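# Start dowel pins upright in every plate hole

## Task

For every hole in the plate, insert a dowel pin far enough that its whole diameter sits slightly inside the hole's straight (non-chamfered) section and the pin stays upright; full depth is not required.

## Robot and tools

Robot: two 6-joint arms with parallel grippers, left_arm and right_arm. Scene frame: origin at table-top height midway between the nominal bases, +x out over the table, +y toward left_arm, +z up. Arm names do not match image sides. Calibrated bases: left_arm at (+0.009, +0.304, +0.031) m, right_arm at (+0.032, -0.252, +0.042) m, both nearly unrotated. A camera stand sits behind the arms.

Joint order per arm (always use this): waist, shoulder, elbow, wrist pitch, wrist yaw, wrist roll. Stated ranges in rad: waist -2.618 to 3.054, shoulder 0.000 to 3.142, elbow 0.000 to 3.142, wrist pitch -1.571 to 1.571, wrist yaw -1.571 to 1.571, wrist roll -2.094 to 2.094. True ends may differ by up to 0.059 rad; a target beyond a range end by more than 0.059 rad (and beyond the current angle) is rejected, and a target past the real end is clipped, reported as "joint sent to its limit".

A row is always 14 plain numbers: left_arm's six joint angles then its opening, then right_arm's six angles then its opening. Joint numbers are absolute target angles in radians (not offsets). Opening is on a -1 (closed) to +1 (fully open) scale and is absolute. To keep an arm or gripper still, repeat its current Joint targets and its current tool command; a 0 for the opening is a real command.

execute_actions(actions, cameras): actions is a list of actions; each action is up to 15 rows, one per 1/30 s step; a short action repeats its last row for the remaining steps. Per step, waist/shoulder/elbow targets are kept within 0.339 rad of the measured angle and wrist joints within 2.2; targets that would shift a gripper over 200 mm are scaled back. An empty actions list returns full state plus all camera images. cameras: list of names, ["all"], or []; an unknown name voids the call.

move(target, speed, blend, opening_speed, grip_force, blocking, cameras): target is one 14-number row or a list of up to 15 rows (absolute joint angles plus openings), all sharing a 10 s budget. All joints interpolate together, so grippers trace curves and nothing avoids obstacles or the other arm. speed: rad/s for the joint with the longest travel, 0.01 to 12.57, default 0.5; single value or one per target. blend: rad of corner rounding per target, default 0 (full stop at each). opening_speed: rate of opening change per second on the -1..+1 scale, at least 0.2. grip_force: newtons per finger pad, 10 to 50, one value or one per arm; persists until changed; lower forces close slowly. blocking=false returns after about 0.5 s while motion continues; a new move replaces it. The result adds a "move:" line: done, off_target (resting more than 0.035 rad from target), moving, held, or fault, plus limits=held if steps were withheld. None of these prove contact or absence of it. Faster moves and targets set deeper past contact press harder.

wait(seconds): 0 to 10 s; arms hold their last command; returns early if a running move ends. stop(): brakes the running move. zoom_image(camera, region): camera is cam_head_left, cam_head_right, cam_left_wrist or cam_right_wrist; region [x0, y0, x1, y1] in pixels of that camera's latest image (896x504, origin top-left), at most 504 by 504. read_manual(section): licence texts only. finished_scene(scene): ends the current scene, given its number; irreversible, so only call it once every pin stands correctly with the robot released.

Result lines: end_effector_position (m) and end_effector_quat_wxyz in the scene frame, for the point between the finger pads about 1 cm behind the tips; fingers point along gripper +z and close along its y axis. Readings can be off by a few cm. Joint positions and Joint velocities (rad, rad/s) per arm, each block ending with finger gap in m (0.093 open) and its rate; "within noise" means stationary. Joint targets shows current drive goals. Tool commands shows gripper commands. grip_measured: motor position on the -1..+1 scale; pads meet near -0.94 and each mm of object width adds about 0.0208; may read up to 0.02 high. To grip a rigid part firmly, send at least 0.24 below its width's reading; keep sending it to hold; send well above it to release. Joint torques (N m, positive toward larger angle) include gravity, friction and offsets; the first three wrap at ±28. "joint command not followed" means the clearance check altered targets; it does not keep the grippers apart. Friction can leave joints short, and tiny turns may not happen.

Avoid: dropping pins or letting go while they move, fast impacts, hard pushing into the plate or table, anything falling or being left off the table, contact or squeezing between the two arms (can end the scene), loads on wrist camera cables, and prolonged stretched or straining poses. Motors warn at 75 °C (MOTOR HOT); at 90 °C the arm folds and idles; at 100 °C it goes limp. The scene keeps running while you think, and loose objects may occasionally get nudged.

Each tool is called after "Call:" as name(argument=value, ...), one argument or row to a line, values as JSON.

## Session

Call:
execute_actions(
  actions=[],
)

Call:
zoom_image(
  camera="cam_head_left",
  region=[380, 270, 530, 370],
)

Scene clock: 0.00 s.
left_arm: end_effector_position=(+0.3877, +0.3247, +0.1247) grip_measured=+1.000 end_effector_quat_wxyz=(+0.586, -0.053, +0.805, +0.078) | right_arm: end_effector_position=(+0.4077, -0.2738, +0.1368) grip_measured=+1.000 end_effector_quat_wxyz=(+0.572, +0.057, +0.814, -0.079)
Joint positions: left_arm=[-0.055 1.537 0.317 0.906 -0.233 -0.009 0.093] | right_arm=[0.059 1.485 0.329 0.806 0.238 0.019 0.093]
Joint velocities: within noise
Joint torques (N m): no reading
Motor temperatures (°C): left_arm=[25 31 33 31 26 24 29] | right_arm=[27 29 29 32 26 26 24]
Heat: left arm: 33 °C; right arm: 32 °C.
Joint targets: left_arm=[-0.055 1.530 0.326 0.915 -0.233 -0.009] | right_arm=[0.059 1.478 0.337 0.810 0.238 0.019]
Tool commands: left_gripper/opening=+1.0 right_gripper/opening=+1.0

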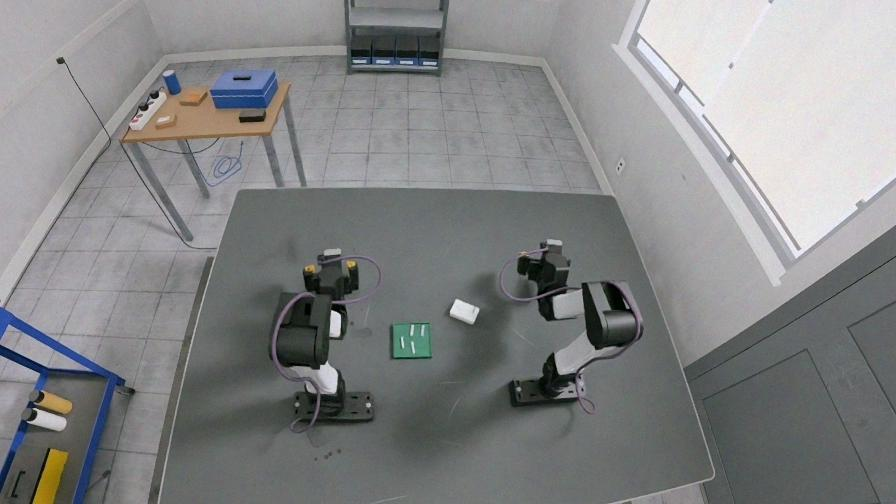

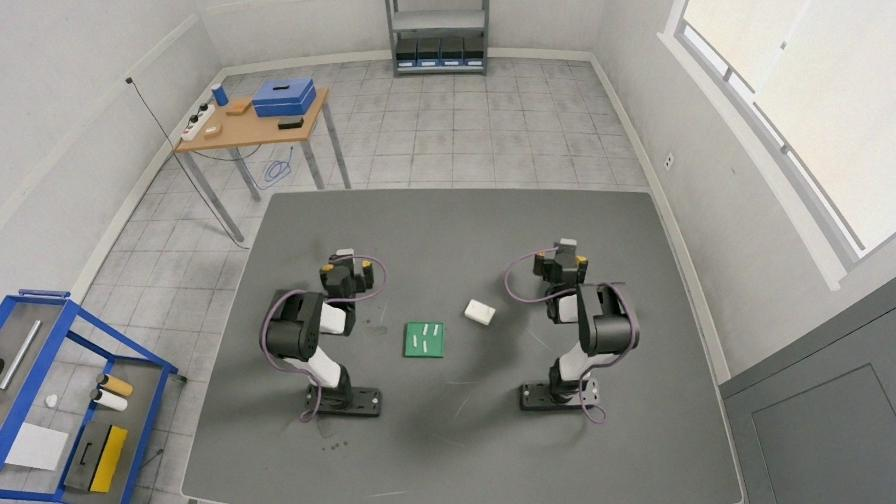

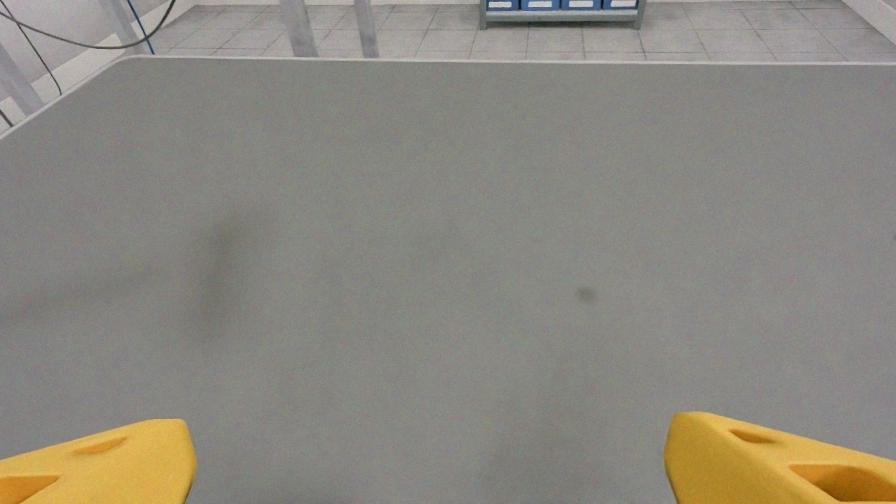

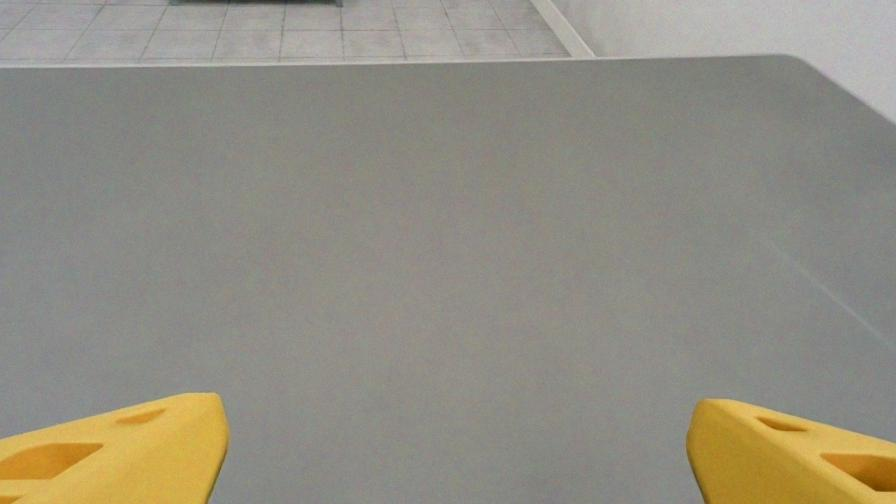

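Scaled by 3.360 from the camera's 896x504 image, which has a finer 1280x720 frame.

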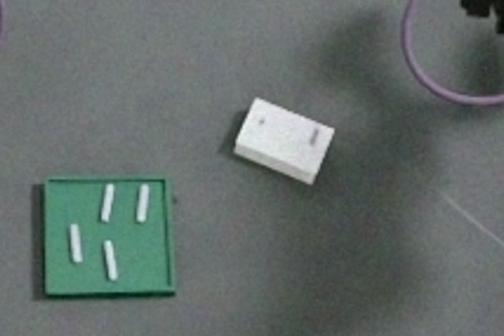

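Call:
move(
  target=[
    [-0.797,1.571,1.267,-1.267,0,-0.797,1,-0.15,1.563,0.378,0.843,-1.217,-1.4,1],
    [-0.797,1.571,1.267,-1.267,0,-0.797,1,-0.347,1.673,0.385,-0.223,-1.217,-1.52,1],
  ],
  speed=1.2,
  blend=[0.1,0],
  cameras=["cam_left_wrist","cam_right_wrist"],
)

Call:
zoom_image(
  camera="cam_right_wrist",
  region=[310, 90, 570, 300],
)

Scene clock: 10.20 s.
left_arm: end_effector_position=(+0.1985, +0.1165, +0.1458) grip_measured=+1.000 end_effector_quat_wxyz=(+0.002, +0.000, +1.000, +0.005) | right_arm: end_effector_position=(+0.2526, -0.1647, +0.0648) grip_measured=+1.000 end_effector_quat_wxyz=(+0.473, -0.469, +0.677, +0.314)
Joint positions: left_arm=[-0.792 1.557 1.238 -1.256 -0.011 -0.785 0.093] | right_arm=[-0.339 1.661 0.363 -0.201 -1.206 -1.513 0.093]
Joint torques (N m): left_arm=[-0.2 -4.77 9.83 0.07 0 -0.14] | right_arm=[-0.65 -3.11 3.86 0.21 -0.56 -0.07]
Heat: left arm: 34 °C; right arm: 35 °C.
Joint targets: left_arm=[-0.797 1.571 1.267 -1.267 0.000 -0.797] | right_arm=[-0.347 1.673 0.385 -0.223 -1.217 -1.520]
move: done
Images, in order (width x height): cam_left_wrist 896x504, cam_right_wrist 896x504.

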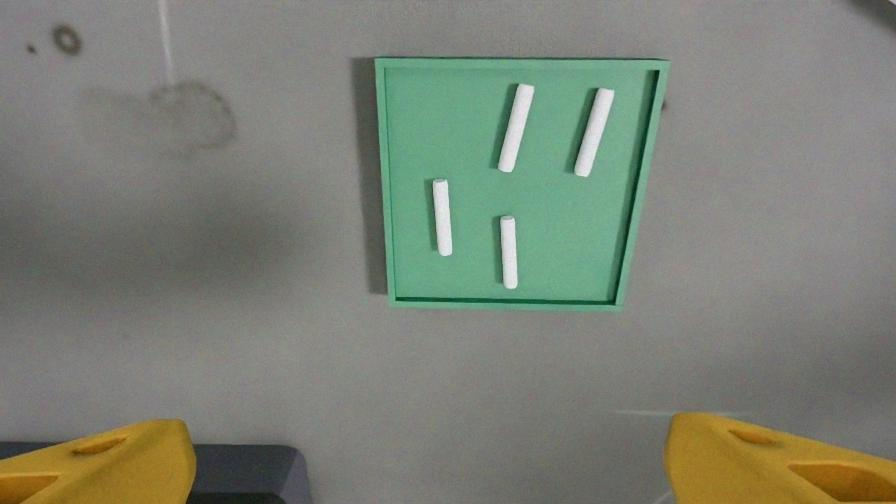

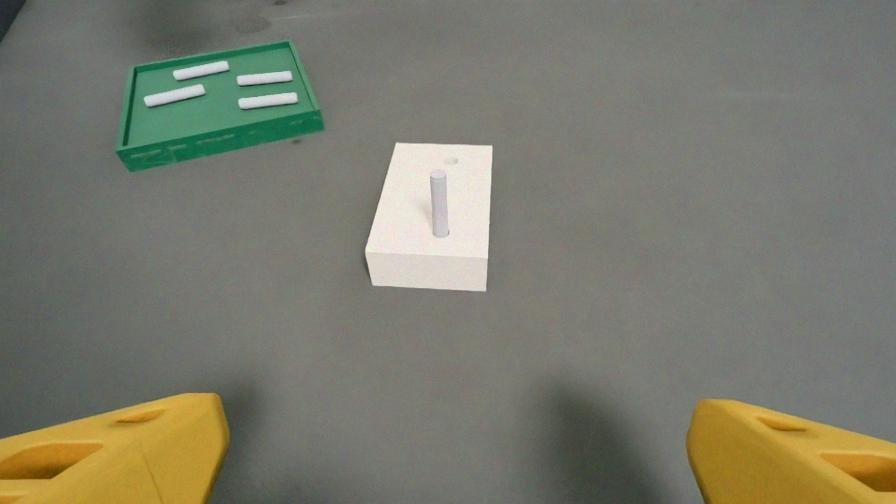

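Scaled by 1.938 from the camera's 896x504 image, which has a finer 1280x720 frame.

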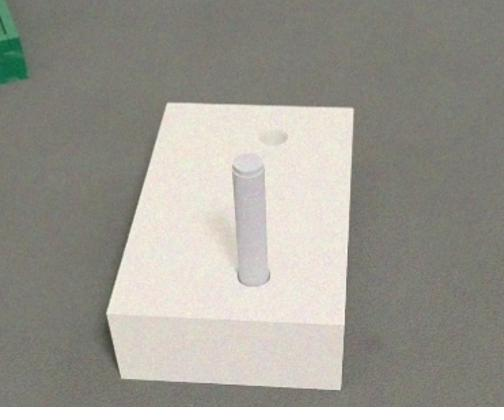

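Call:
move(
  target=[-0.962,1.815,0.92,0.265,0,0,-0.3,-0.347,1.673,0.385,-0.223,-1.217,-1.52,1],
  speed=1.0,
  cameras=["cam_left_wrist","cam_right_wrist"],
)

Scene clock: 41.20 s.
left_arm: end_effector_position=(+0.2880, -0.0841, +0.1066) grip_measured=-0.298 end_effector_quat_wxyz=(+0.400, +0.401, +0.798, -0.204) | right_arm: end_effector_position=(+0.2525, -0.1647, +0.0648) grip_measured=+1.000 end_effector_quat_wxyz=(+0.473, -0.469, +0.677, +0.314)
Joint positions: left_arm=[-0.957 1.802 0.927 0.235 -0.01 -0.013 0.031] | right_arm=[-0.339 1.661 0.363 -0.201 -1.206 -1.514 0.093]
Joint torques (N m): left_arm=[-0.24 -7.09 6.49 2.43 0.02 0.06] | right_arm=[-0.79 -2.86 3.81 0.17 -0.6 -0.05]
Heat: left arm: 37 °C; right arm: 32 °C.
Joint targets: left_arm=[-0.962 1.815 0.920 0.265 0.000 0.000] | right_arm=[-0.347 1.673 0.385 -0.223 -1.217 -1.520]
move: done
Images, in order (width x height): cam_left_wrist 896x504, cam_right_wrist 896x504.

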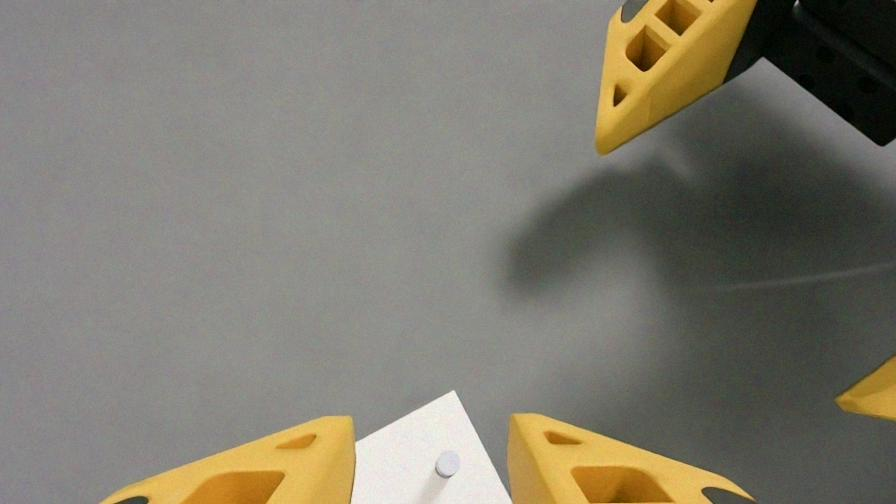

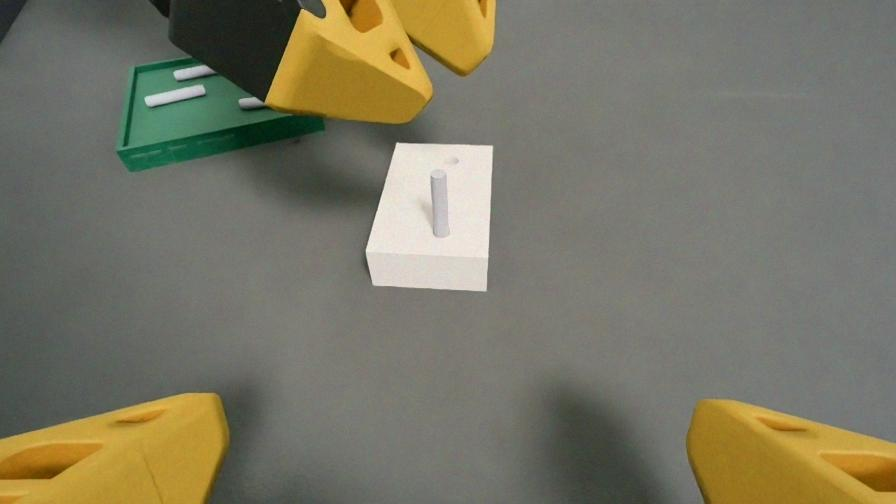

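Call:
move(
  target=[-0.97,1.96,0.86,0.454,0,0,-0.3,-0.347,1.673,0.385,-0.223,-1.217,-1.52,1],
  speed=0.3,
  cameras=["cam_left_wrist","cam_right_wrist"],
)

Call:
zoom_image(
  camera="cam_right_wrist",
  region=[350, 90, 530, 270],
)

Scene clock: 51.50 s.
left_arm: end_effector_position=(+0.2851, -0.0857, +0.0546) grip_measured=-0.298 end_effector_quat_wxyz=(+0.394, +0.406, +0.800, -0.202) | right_arm: end_effector_position=(+0.2525, -0.1647, +0.0648) grip_measured=+1.000 end_effector_quat_wxyz=(+0.473, -0.469, +0.677, +0.314)
Joint positions: left_arm=[-0.964 1.946 0.867 0.425 -0.01 -0.012 0.031] | right_arm=[-0.339 1.661 0.363 -0.201 -1.206 -1.514 0.093]
Joint torques (N m): left_arm=[-0.35 -7.34 5.64 2.38 0.03 0.07] | right_arm=[-0.76 -3.02 3.97 0.2 -0.55 -0.03]
Heat: left arm: 36 °C; right arm: 32 °C.
Joint targets: left_arm=[-0.970 1.960 0.860 0.454 0.000 0.000] | right_arm=[-0.347 1.673 0.385 -0.223 -1.217 -1.520]
move: done
Images, in order (width x height): cam_left_wrist 896x504, cam_right_wrist 896x504.

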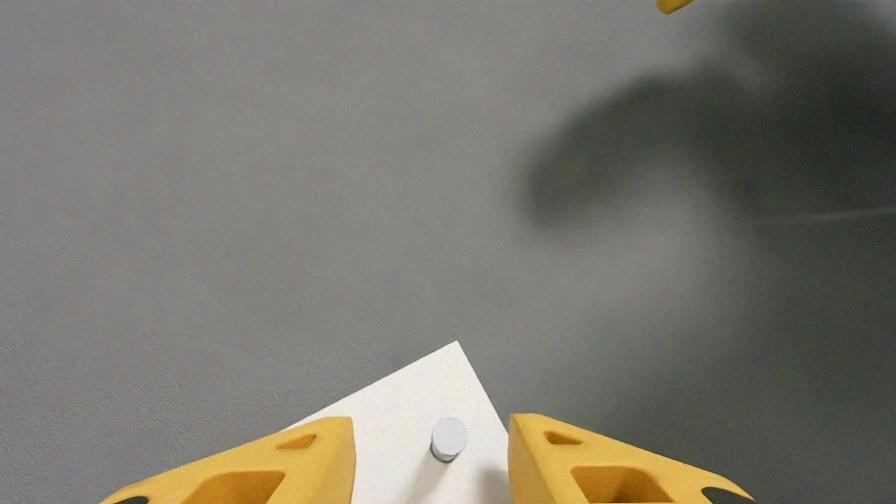

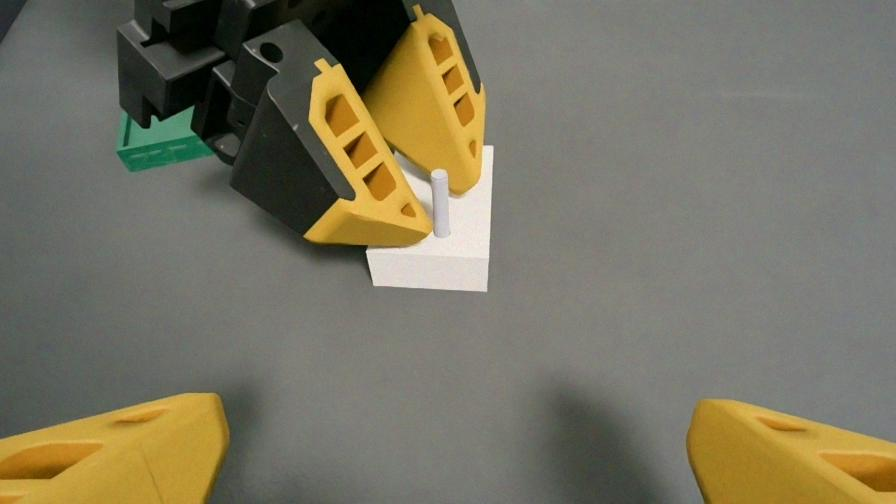

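Scaled by 2.800 from the camera's 896x504 image, which has a finer 1280x720 frame.

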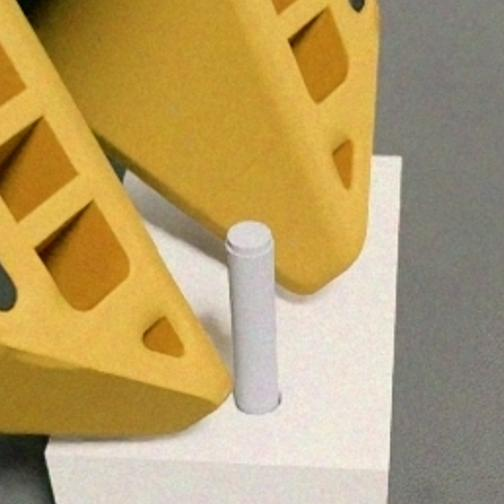

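Call:
move(
  target=[
    [-0.978,1.96,0.86,0.454,0,0,-0.3,-0.347,1.673,0.385,-0.223,-1.217,-1.52,1],
    [-0.978,1.96,0.86,0.454,0,0,-0.75,-0.347,1.673,0.385,-0.223,-1.217,-1.52,1],
  ],
  speed=0.1,
  opening_speed=0.5,
  grip_force=20,
  cameras=["cam_left_wrist","cam_right_wrist"],
)

Call:
zoom_image(
  camera="cam_left_wrist",
  region=[340, 330, 540, 504],
)

Scene clock: 60.23 s.
left_arm: end_effector_position=(+0.2820, -0.0879, +0.0547) grip_measured=-0.748 end_effector_quat_wxyz=(+0.393, +0.409, +0.798, -0.204) | right_arm: end_effector_position=(+0.2525, -0.1647, +0.0648) grip_measured=+1.000 end_effector_quat_wxyz=(+0.473, -0.469, +0.677, +0.314)
Joint positions: left_arm=[-0.972 1.946 0.867 0.425 -0.01 -0.012 0.009] | right_arm=[-0.339 1.661 0.363 -0.201 -1.206 -1.514 0.093]
Joint torques (N m): left_arm=[-0.36 -7.35 5.68 2.38 0.03 0.08] | right_arm=[-0.72 -3.03 3.81 0.22 -0.62 -0.11]
Motor temperatures (°C): left_arm=[25 33 36 37 26 24 29] | right_arm=[27 30 32 32 27 26 24]
Heat: left arm: 37 °C; right arm: 32 °C.
Joint targets: left_arm=[-0.978 1.960 0.860 0.454 0.000 0.000] | right_arm=[-0.347 1.673 0.385 -0.223 -1.217 -1.520]
grip_force (N): 20, 20
move: done
Images, in order (width x height): cam_left_wrist 896x504, cam_right_wrist 896x504.

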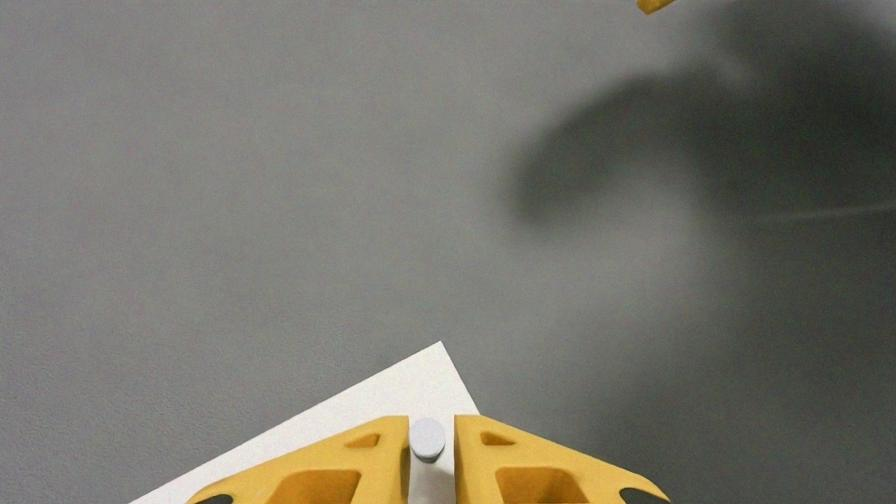

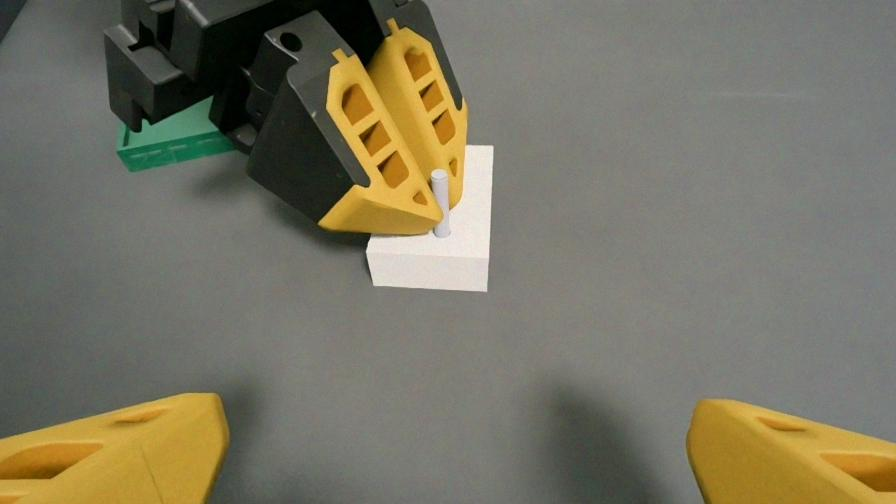

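Scaled by 2.520 from the camera's 896x504 image, which has a finer 1280x720 frame.

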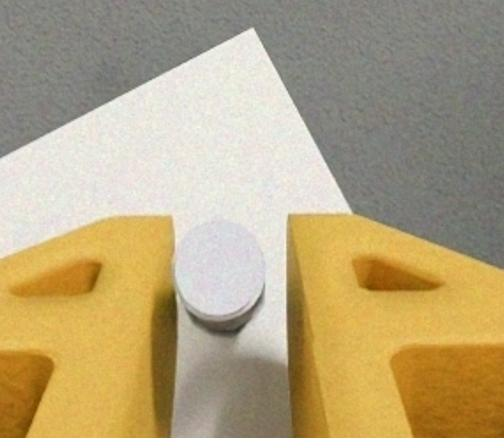

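Call:
move(
  target=[
    [-0.978,1.96,0.86,0.454,0,0,-1,-0.347,1.673,0.385,-0.223,-1.217,-1.52,1],
  ],
  speed=0.1,
  grip_force=40,
  cameras=["cam_right_wrist"],
)

Call:
zoom_image(
  camera="cam_right_wrist",
  region=[350, 90, 530, 270],
)

Call:
move(
  target=[-0.974,2.045,0.82,0.32,0,0,-1,-0.347,1.673,0.385,-0.223,-1.217,-1.52,1],
  speed=0.08,
  cameras=["cam_right_wrist"],
)

Call:
zoom_image(
  camera="cam_right_wrist",
  region=[350, 90, 530, 270],
)

Scene clock: 70.40 s.
left_arm: end_effector_position=(+0.2820, -0.0879, +0.0547) grip_measured=-0.913 end_effector_quat_wxyz=(+0.393, +0.410, +0.798, -0.204) | right_arm: end_effector_position=(+0.2525, -0.1647, +0.0648) grip_measured=+1.000 end_effector_quat_wxyz=(+0.473, -0.469, +0.677, +0.314)
Joint positions: left_arm=[-0.972 1.946 0.867 0.425 -0.01 -0.011 0.001] | right_arm=[-0.339 1.661 0.363 -0.201 -1.206 -1.514 0.093]
Joint torques (N m): left_arm=[-0.38 -7.34 5.68 2.38 0.01 0.07] | right_arm=[-0.51 -2.81 3.79 0.24 -0.64 -0.01]
Heat: left arm: 38 °C; right arm: 32 °C.
Joint targets: left_arm=[-0.978 1.960 0.860 0.454 0.000 0.000] | right_arm=[-0.347 1.673 0.385 -0.223 -1.217 -1.520]
grip_force (N): 40, 40
move: done
Images, in order (width x height): cam_right_wrist 896x504.

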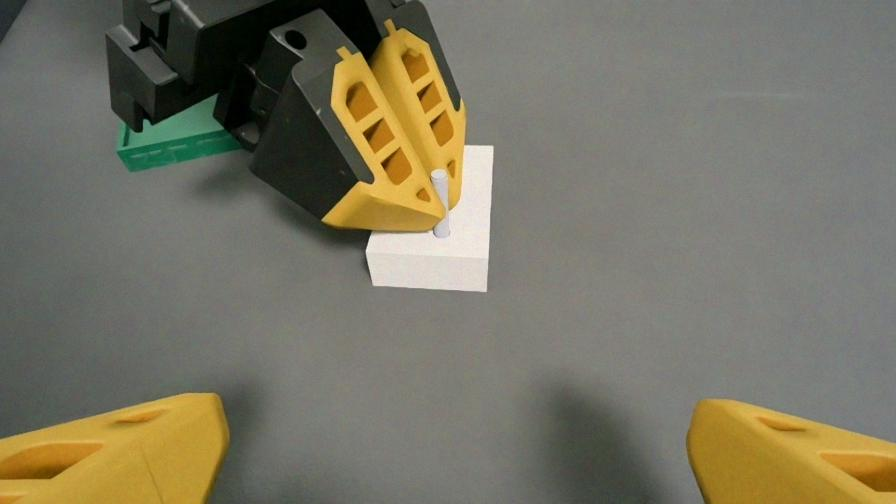

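Scaled by 2.800 from the camera's 896x504 image, which has a finer 1280x720 frame.

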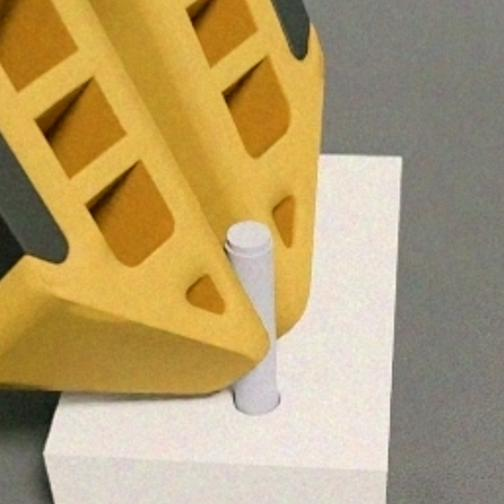

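Scene clock: 72.37 s.
left_arm: end_effector_position=(+0.2842, -0.0911, +0.0477) grip_measured=-0.921 end_effector_quat_wxyz=(+0.401, +0.408, +0.794, -0.208) | right_arm: end_effector_position=(+0.2525, -0.1647, +0.0648) grip_measured=+1.000 end_effector_quat_wxyz=(+0.473, -0.469, +0.677, +0.314)
Joint positions: left_arm=[-0.972 1.983 0.861 0.488 -0.01 -0.011 0.001] | right_arm=[-0.339 1.661 0.363 -0.201 -1.206 -1.514 0.093]
Joint torques (N m): left_arm=[-0.02 -3.33 2.03 0.19 0.02 0.05] | right_arm=[-0.79 -2.77 3.89 0.25 -0.58 -0.08]
Heat: left arm: 38 °C; right arm: 32 °C.
Joint targets: left_arm=[-0.974 2.045 0.820 0.320 0.000 0.000] | right_arm=[-0.347 1.673 0.385 -0.223 -1.217 -1.520]
grip_force (N): 40, 40
move: off_target (left_arm); left_arm: the wrist pitch is farthest, 0.168 rad from its target
Images, in order (width x height): cam_right_wrist 896x504.

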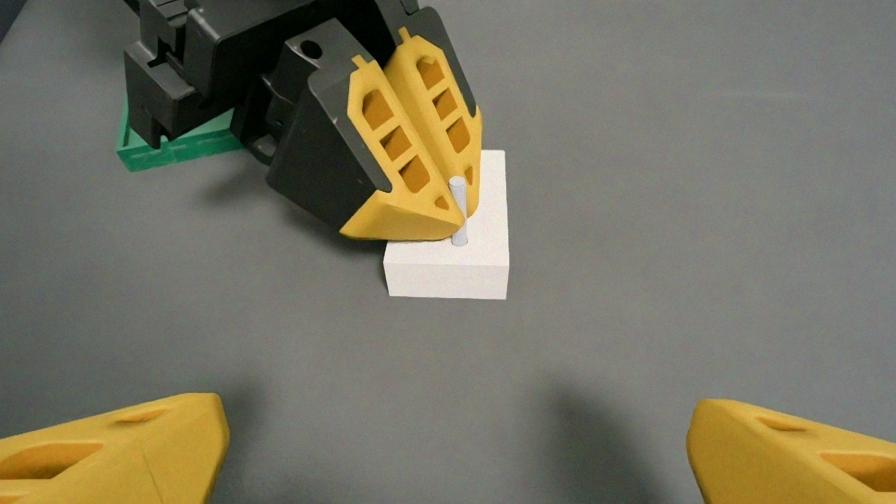

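Scaled by 2.800 from the camera's 896x504 image, which has a finer 1280x720 frame.

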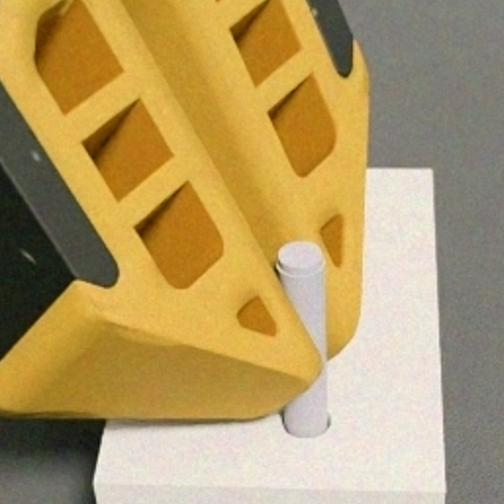

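Call:
wait(
  seconds=0.1,
  cameras=["cam_right_wrist","cam_left_wrist"],
)

Call:
zoom_image(
  camera="cam_right_wrist",
  region=[350, 90, 530, 270],
)

Scene clock: 89.73 s.
left_arm: end_effector_position=(+0.2842, -0.0911, +0.0477) grip_measured=-0.921 end_effector_quat_wxyz=(+0.401, +0.408, +0.794, -0.208) | right_arm: end_effector_position=(+0.2525, -0.1647, +0.0648) grip_measured=+1.000 end_effector_quat_wxyz=(+0.473, -0.469, +0.677, +0.314)
Joint positions: left_arm=[-0.972 1.983 0.861 0.488 -0.01 -0.011 0.001] | right_arm=[-0.339 1.661 0.363 -0.201 -1.206 -1.514 0.093]
Joint torques (N m): left_arm=[0.06 -3.34 2 0.19 0.03 0.08] | right_arm=[-0.85 -3.19 3.75 0.25 -0.62 -0.04]
Heat: left arm: 34 °C; right arm: 32 °C.
Joint targets: left_arm=[-0.974 2.045 0.820 0.320 0.000 0.000] | right_arm=[-0.347 1.673 0.385 -0.223 -1.217 -1.520]
Tool commands: left_gripper/opening=-1.0 right_gripper/opening=+1.0
grip_force (N): 40, 40
wait: 0.10 s; at rest from the start
Images, in order (width x height): cam_left_wrist 896x504, cam_right_wrist 896x504.

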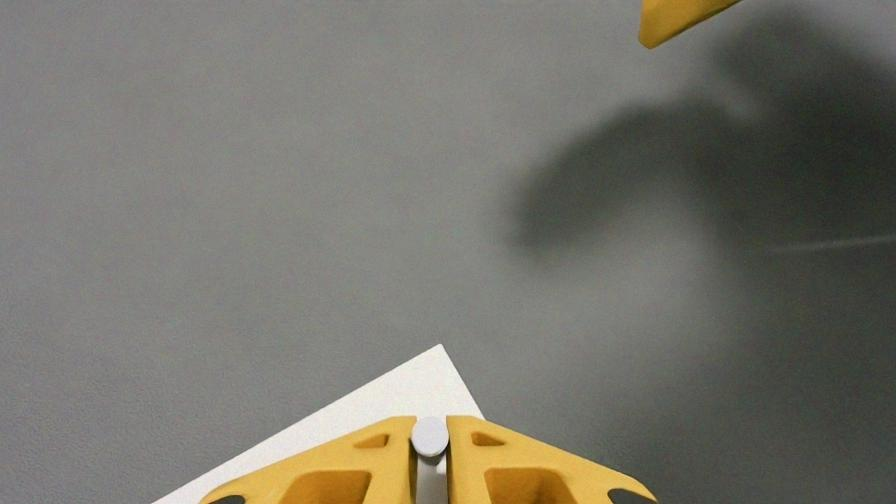

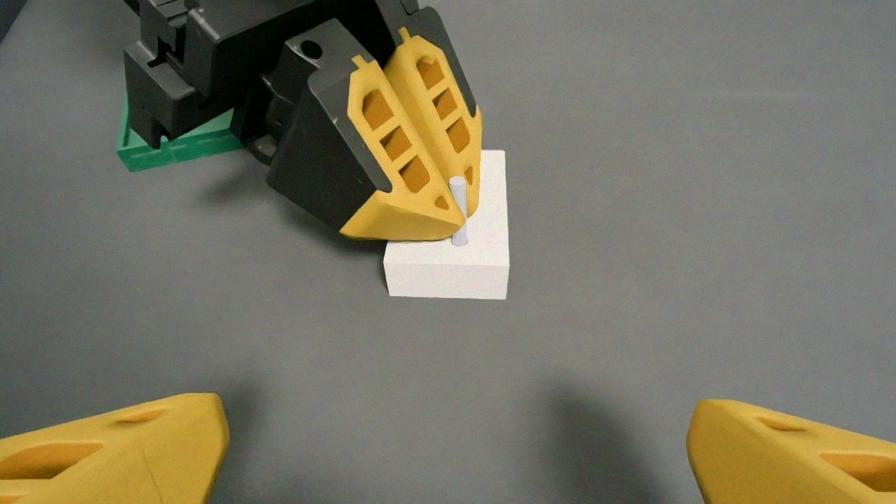

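Scaled by 2.800 from the camera's 896x504 image, which has a finer 1280x720 frame.

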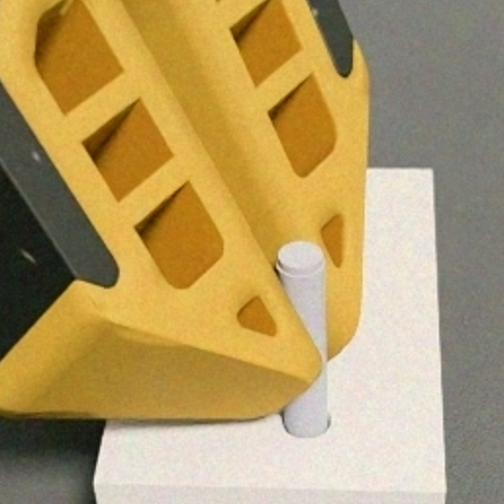

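Call:
move(
  target=[-0.974,2.05,0.95,0.13,0,0,-1,-0.347,1.673,0.385,-0.223,-1.217,-1.52,1],
  speed=0.1,
  grip_force=50,
  cameras=["cam_right_wrist"],
)

Call:
zoom_image(
  camera="cam_right_wrist",
  region=[350, 90, 530, 270],
)

Scene clock: 102.07 s.
left_arm: end_effector_position=(+0.2885, -0.0972, +0.0484) grip_measured=-0.954 end_effector_quat_wxyz=(+0.369, +0.416, +0.809, -0.191) | right_arm: end_effector_position=(+0.2525, -0.1647, +0.0648) grip_measured=+1.000 end_effector_quat_wxyz=(+0.473, -0.469, +0.677, +0.314)
Joint positions: left_arm=[-0.972 1.989 0.965 0.31 -0.01 -0.011 0] | right_arm=[-0.339 1.661 0.363 -0.201 -1.206 -1.514 0.093]
Joint torques (N m): left_arm=[-0.02 -3.75 5.16 -0.06 0.01 0.07] | right_arm=[-0.77 -2.78 3.84 0.2 -0.6 -0.05]
Heat: left arm: 34 °C; right arm: 32 °C.
Joint targets: left_arm=[-0.974 2.050 0.950 0.130 0.000 0.000] | right_arm=[-0.347 1.673 0.385 -0.223 -1.217 -1.520]
move: off_target (left_arm); left_arm: the wrist pitch is farthest, 0.180 rad from its target
Images, in order (width x height): cam_right_wrist 896x504.

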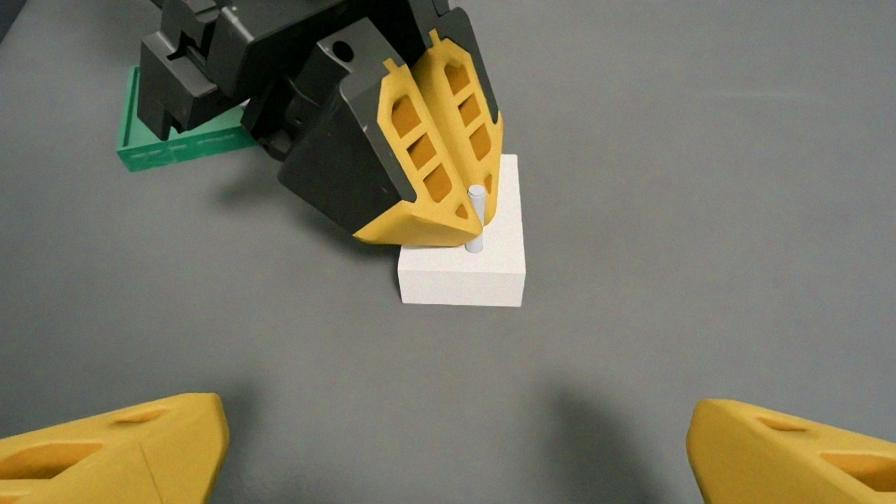

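Scaled by 2.800 from the camera's 896x504 image, which has a finer 1280x720 frame.

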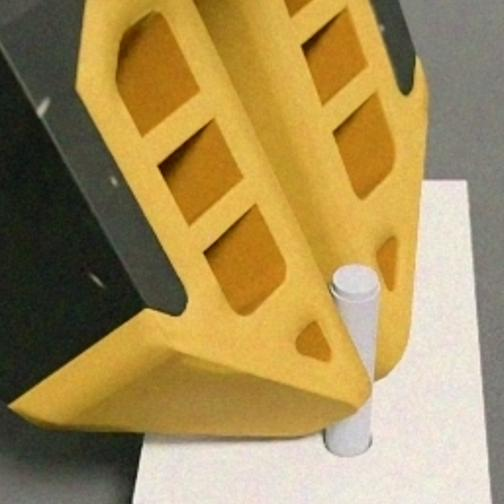

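Call:
move(
  target=[-0.974,2.075,0.985,-0.02,0,0,-1,-0.347,1.673,0.385,-0.223,-1.217,-1.52,1],
  speed=0.1,
  cameras=["cam_right_wrist","cam_left_wrist"],
)

Call:
zoom_image(
  camera="cam_right_wrist",
  region=[380, 120, 560, 300],
)

Call:
zoom_image(
  camera="cam_left_wrist",
  region=[340, 330, 540, 504],
)

Scene clock: 109.87 s.
left_arm: end_effector_position=(+0.2892, -0.0982, +0.0475) grip_measured=-0.954 end_effector_quat_wxyz=(+0.349, +0.420, +0.818, -0.180) | right_arm: end_effector_position=(+0.2525, -0.1647, +0.0648) grip_measured=+1.000 end_effector_quat_wxyz=(+0.473, -0.469, +0.677, +0.314)
Joint positions: left_arm=[-0.972 1.994 1.017 0.213 -0.01 -0.011 0] | right_arm=[-0.339 1.661 0.363 -0.201 -1.206 -1.514 0.093]
Joint torques (N m): left_arm=[-0.01 -2.11 3.45 -0.72 0.01 0.06] | right_arm=[-0.68 -3.02 3.97 0.22 -0.69 -0.1]
Motor temperatures (°C): left_arm=[25 32 34 32 26 24 31] | right_arm=[27 30 32 31 27 26 24]
Heat: left arm: 34 °C; right arm: 32 °C.
Joint targets: left_arm=[-0.974 2.075 0.985 -0.020 0.000 0.000] | right_arm=[-0.347 1.673 0.385 -0.223 -1.217 -1.520]
move: off_target (left_arm); left_arm: the wrist pitch is farthest, 0.233 rad from its target
Images, in order (width x height): cam_left_wrist 896x504, cam_right_wrist 896x504.

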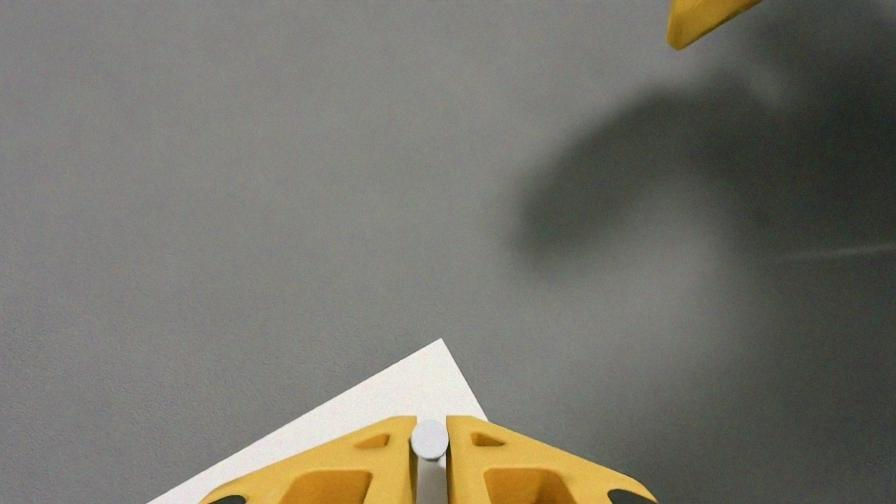

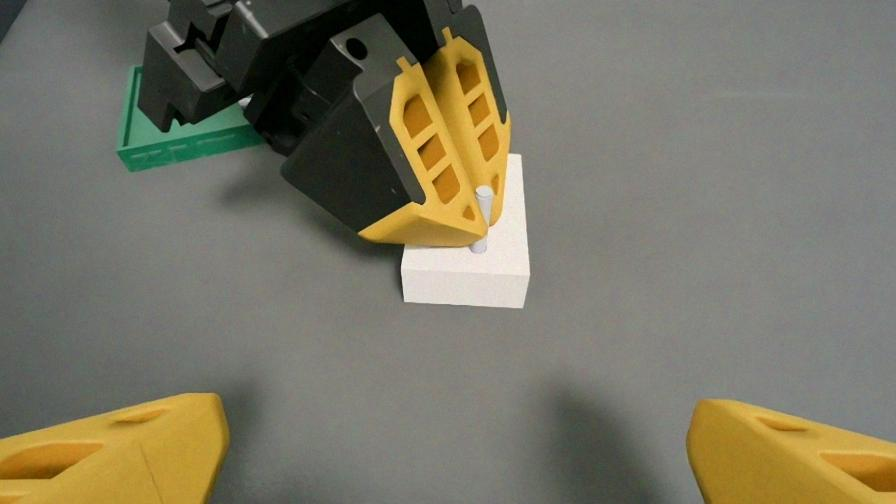

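Scaled by 2.800 from the camera's 896x504 image, which has a finer 1280x720 frame.

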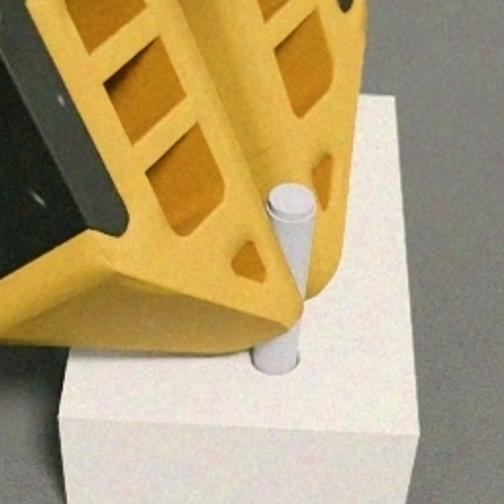

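Scaled by 2.520 from the camera's 896x504 image, which has a finer 1280x720 frame.

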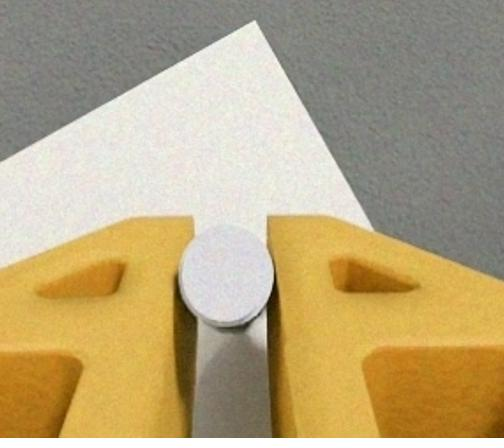

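Call:
move(
  target=[-0.974,2.115,0.945,-0.06,0,0,-1,-0.347,1.673,0.385,-0.223,-1.217,-1.52,1],
  speed=0.1,
  cameras=["cam_right_wrist"],
)

Call:
zoom_image(
  camera="cam_right_wrist",
  region=[380, 120, 560, 300],
)

Scene clock: 122.20 s.
left_arm: end_effector_position=(+0.2881, -0.0967, +0.0396) grip_measured=-0.954 end_effector_quat_wxyz=(+0.345, +0.421, +0.820, -0.178) | right_arm: end_effector_position=(+0.2525, -0.1647, +0.0648) grip_measured=+1.000 end_effector_quat_wxyz=(+0.473, -0.469, +0.677, +0.314)
Joint positions: left_arm=[-0.972 2.01 1.009 0.227 -0.01 -0.011 0] | right_arm=[-0.339 1.661 0.363 -0.201 -1.206 -1.514 0.093]
Joint torques (N m): left_arm=[0.01 -0.03 0.23 -1.32 0.03 0.06] | right_arm=[-0.66 -3.25 3.95 0.22 -0.66 -0.01]
Heat: left arm: 34 °C; right arm: 32 °C.
Joint targets: left_arm=[-0.974 2.115 0.945 -0.060 0.000 0.000] | right_arm=[-0.347 1.673 0.385 -0.223 -1.217 -1.520]
move: off_target (left_arm); left_arm: the wrist pitch is farthest, 0.287 rad from its target
Images, in order (width x height): cam_right_wrist 896x504.

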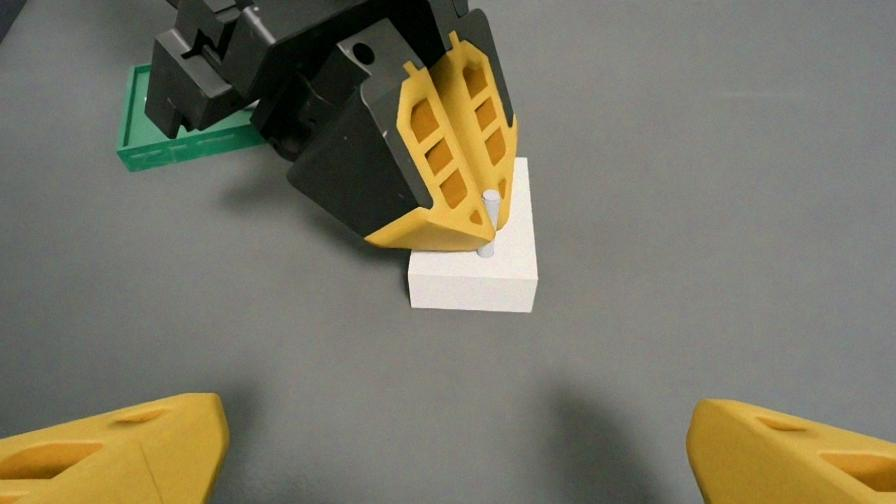

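Scaled by 2.800 from the camera's 896x504 image, which has a finer 1280x720 frame.

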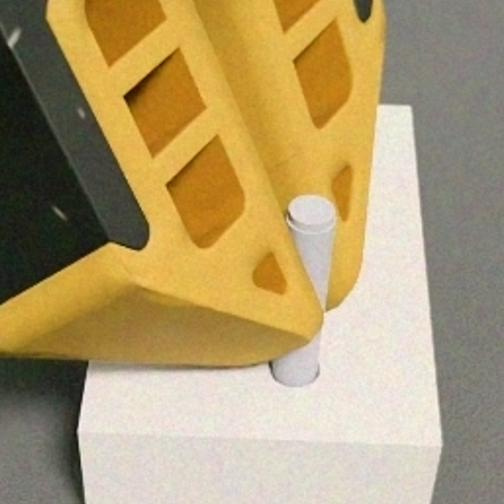

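Call:
move(
  target=[
    [-0.974,2.10,0.955,-0.03,0,0.09,-1,-0.347,1.673,0.385,-0.223,-1.217,-1.52,1],
  ],
  speed=0.15,
  cameras=["cam_right_wrist"],
)

Call:
zoom_image(
  camera="cam_right_wrist",
  region=[380, 120, 560, 300],
)

Call:
move(
  target=[
    [-0.974,2.10,0.955,-0.03,0,-0.11,-1,-0.347,1.673,0.385,-0.223,-1.217,-1.52,1],
  ],
  speed=0.15,
  cameras=["cam_right_wrist"],
)

Call:
zoom_image(
  camera="cam_right_wrist",
  region=[380, 120, 560, 300],
)

Scene clock: 141.03 s.
left_arm: end_effector_position=(+0.2902, -0.0997, +0.0434) grip_measured=-0.954 end_effector_quat_wxyz=(+0.360, +0.451, +0.799, -0.168) | right_arm: end_effector_position=(+0.2525, -0.1647, +0.0648) grip_measured=+1.000 end_effector_quat_wxyz=(+0.473, -0.469, +0.677, +0.314)
Joint positions: left_arm=[-0.972 2.01 1.009 0.248 -0.01 0.068 0] | right_arm=[-0.339 1.661 0.363 -0.201 -1.206 -1.514 0.093]
Joint torques (N m): left_arm=[0.01 -1.44 1.17 -1.21 0.02 0.16] | right_arm=[-0.84 -2.92 3.86 0.29 -0.68 -0.06]
Heat: left arm: 33 °C; right arm: 33 °C.
Joint targets: left_arm=[-0.974 2.100 0.955 -0.030 0.000 0.090] | right_arm=[-0.347 1.673 0.385 -0.223 -1.217 -1.520]
move: off_target (left_arm); left_arm: the wrist pitch is farthest, 0.278 rad from its target
Images, in order (width x height): cam_right_wrist 896x504.

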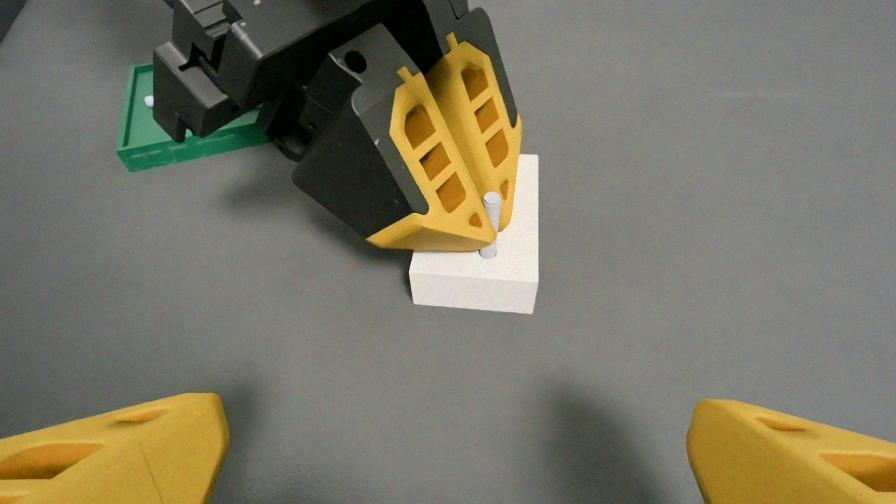

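Scaled by 2.800 from the camera's 896x504 image, which has a finer 1280x720 frame.

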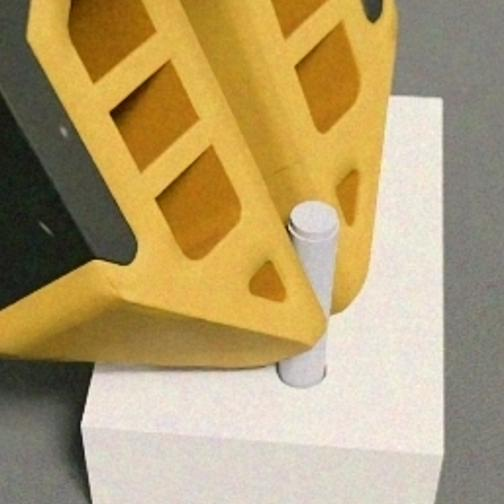

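Scene clock: 142.83 s.
left_arm: end_effector_position=(+0.2908, -0.1006, +0.0446) grip_measured=-0.954 end_effector_quat_wxyz=(+0.350, +0.392, +0.828, -0.196) | right_arm: end_effector_position=(+0.2525, -0.1647, +0.0648) grip_measured=+1.000 end_effector_quat_wxyz=(+0.473, -0.469, +0.677, +0.314)
Joint positions: left_arm=[-0.972 2.01 1.009 0.255 -0.01 -0.077 0] | right_arm=[-0.339 1.661 0.363 -0.201 -1.206 -1.514 0.093]
Joint torques (N m): left_arm=[-0.02 -1.4 1.14 -1.28 0.02 -0.32] | right_arm=[-0.85 -3.14 3.64 0.26 -0.57 -0.1]
Heat: left arm: 33 °C; right arm: 33 °C.
Joint targets: left_arm=[-0.974 2.100 0.955 -0.030 0.000 -0.110] | right_arm=[-0.347 1.673 0.385 -0.223 -1.217 -1.520]
move: off_target (left_arm); left_arm: the wrist pitch is farthest, 0.285 rad from its target
Images, in order (width x height): cam_right_wrist 896x504.

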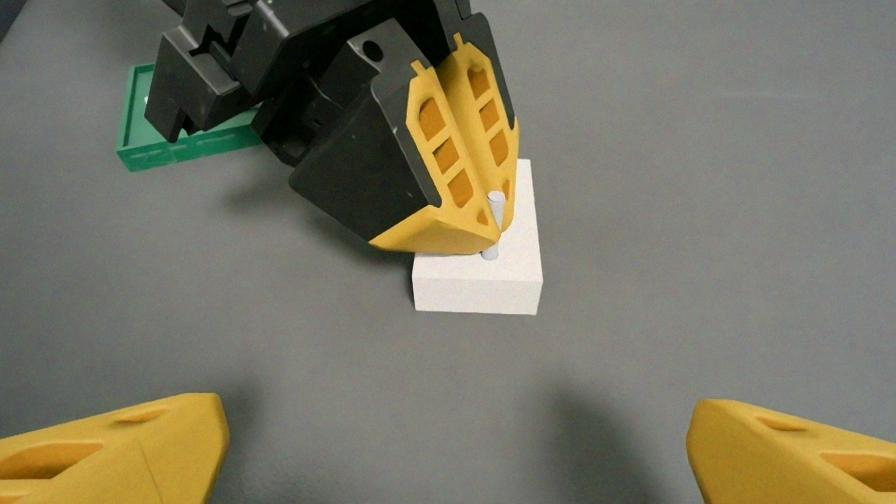

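Scaled by 2.800 from the camera's 896x504 image, which has a finer 1280x720 frame.

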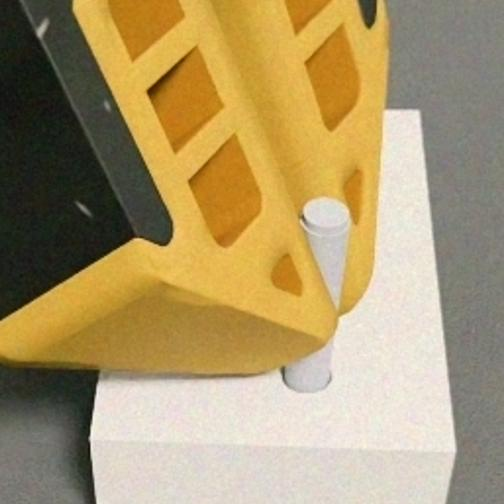

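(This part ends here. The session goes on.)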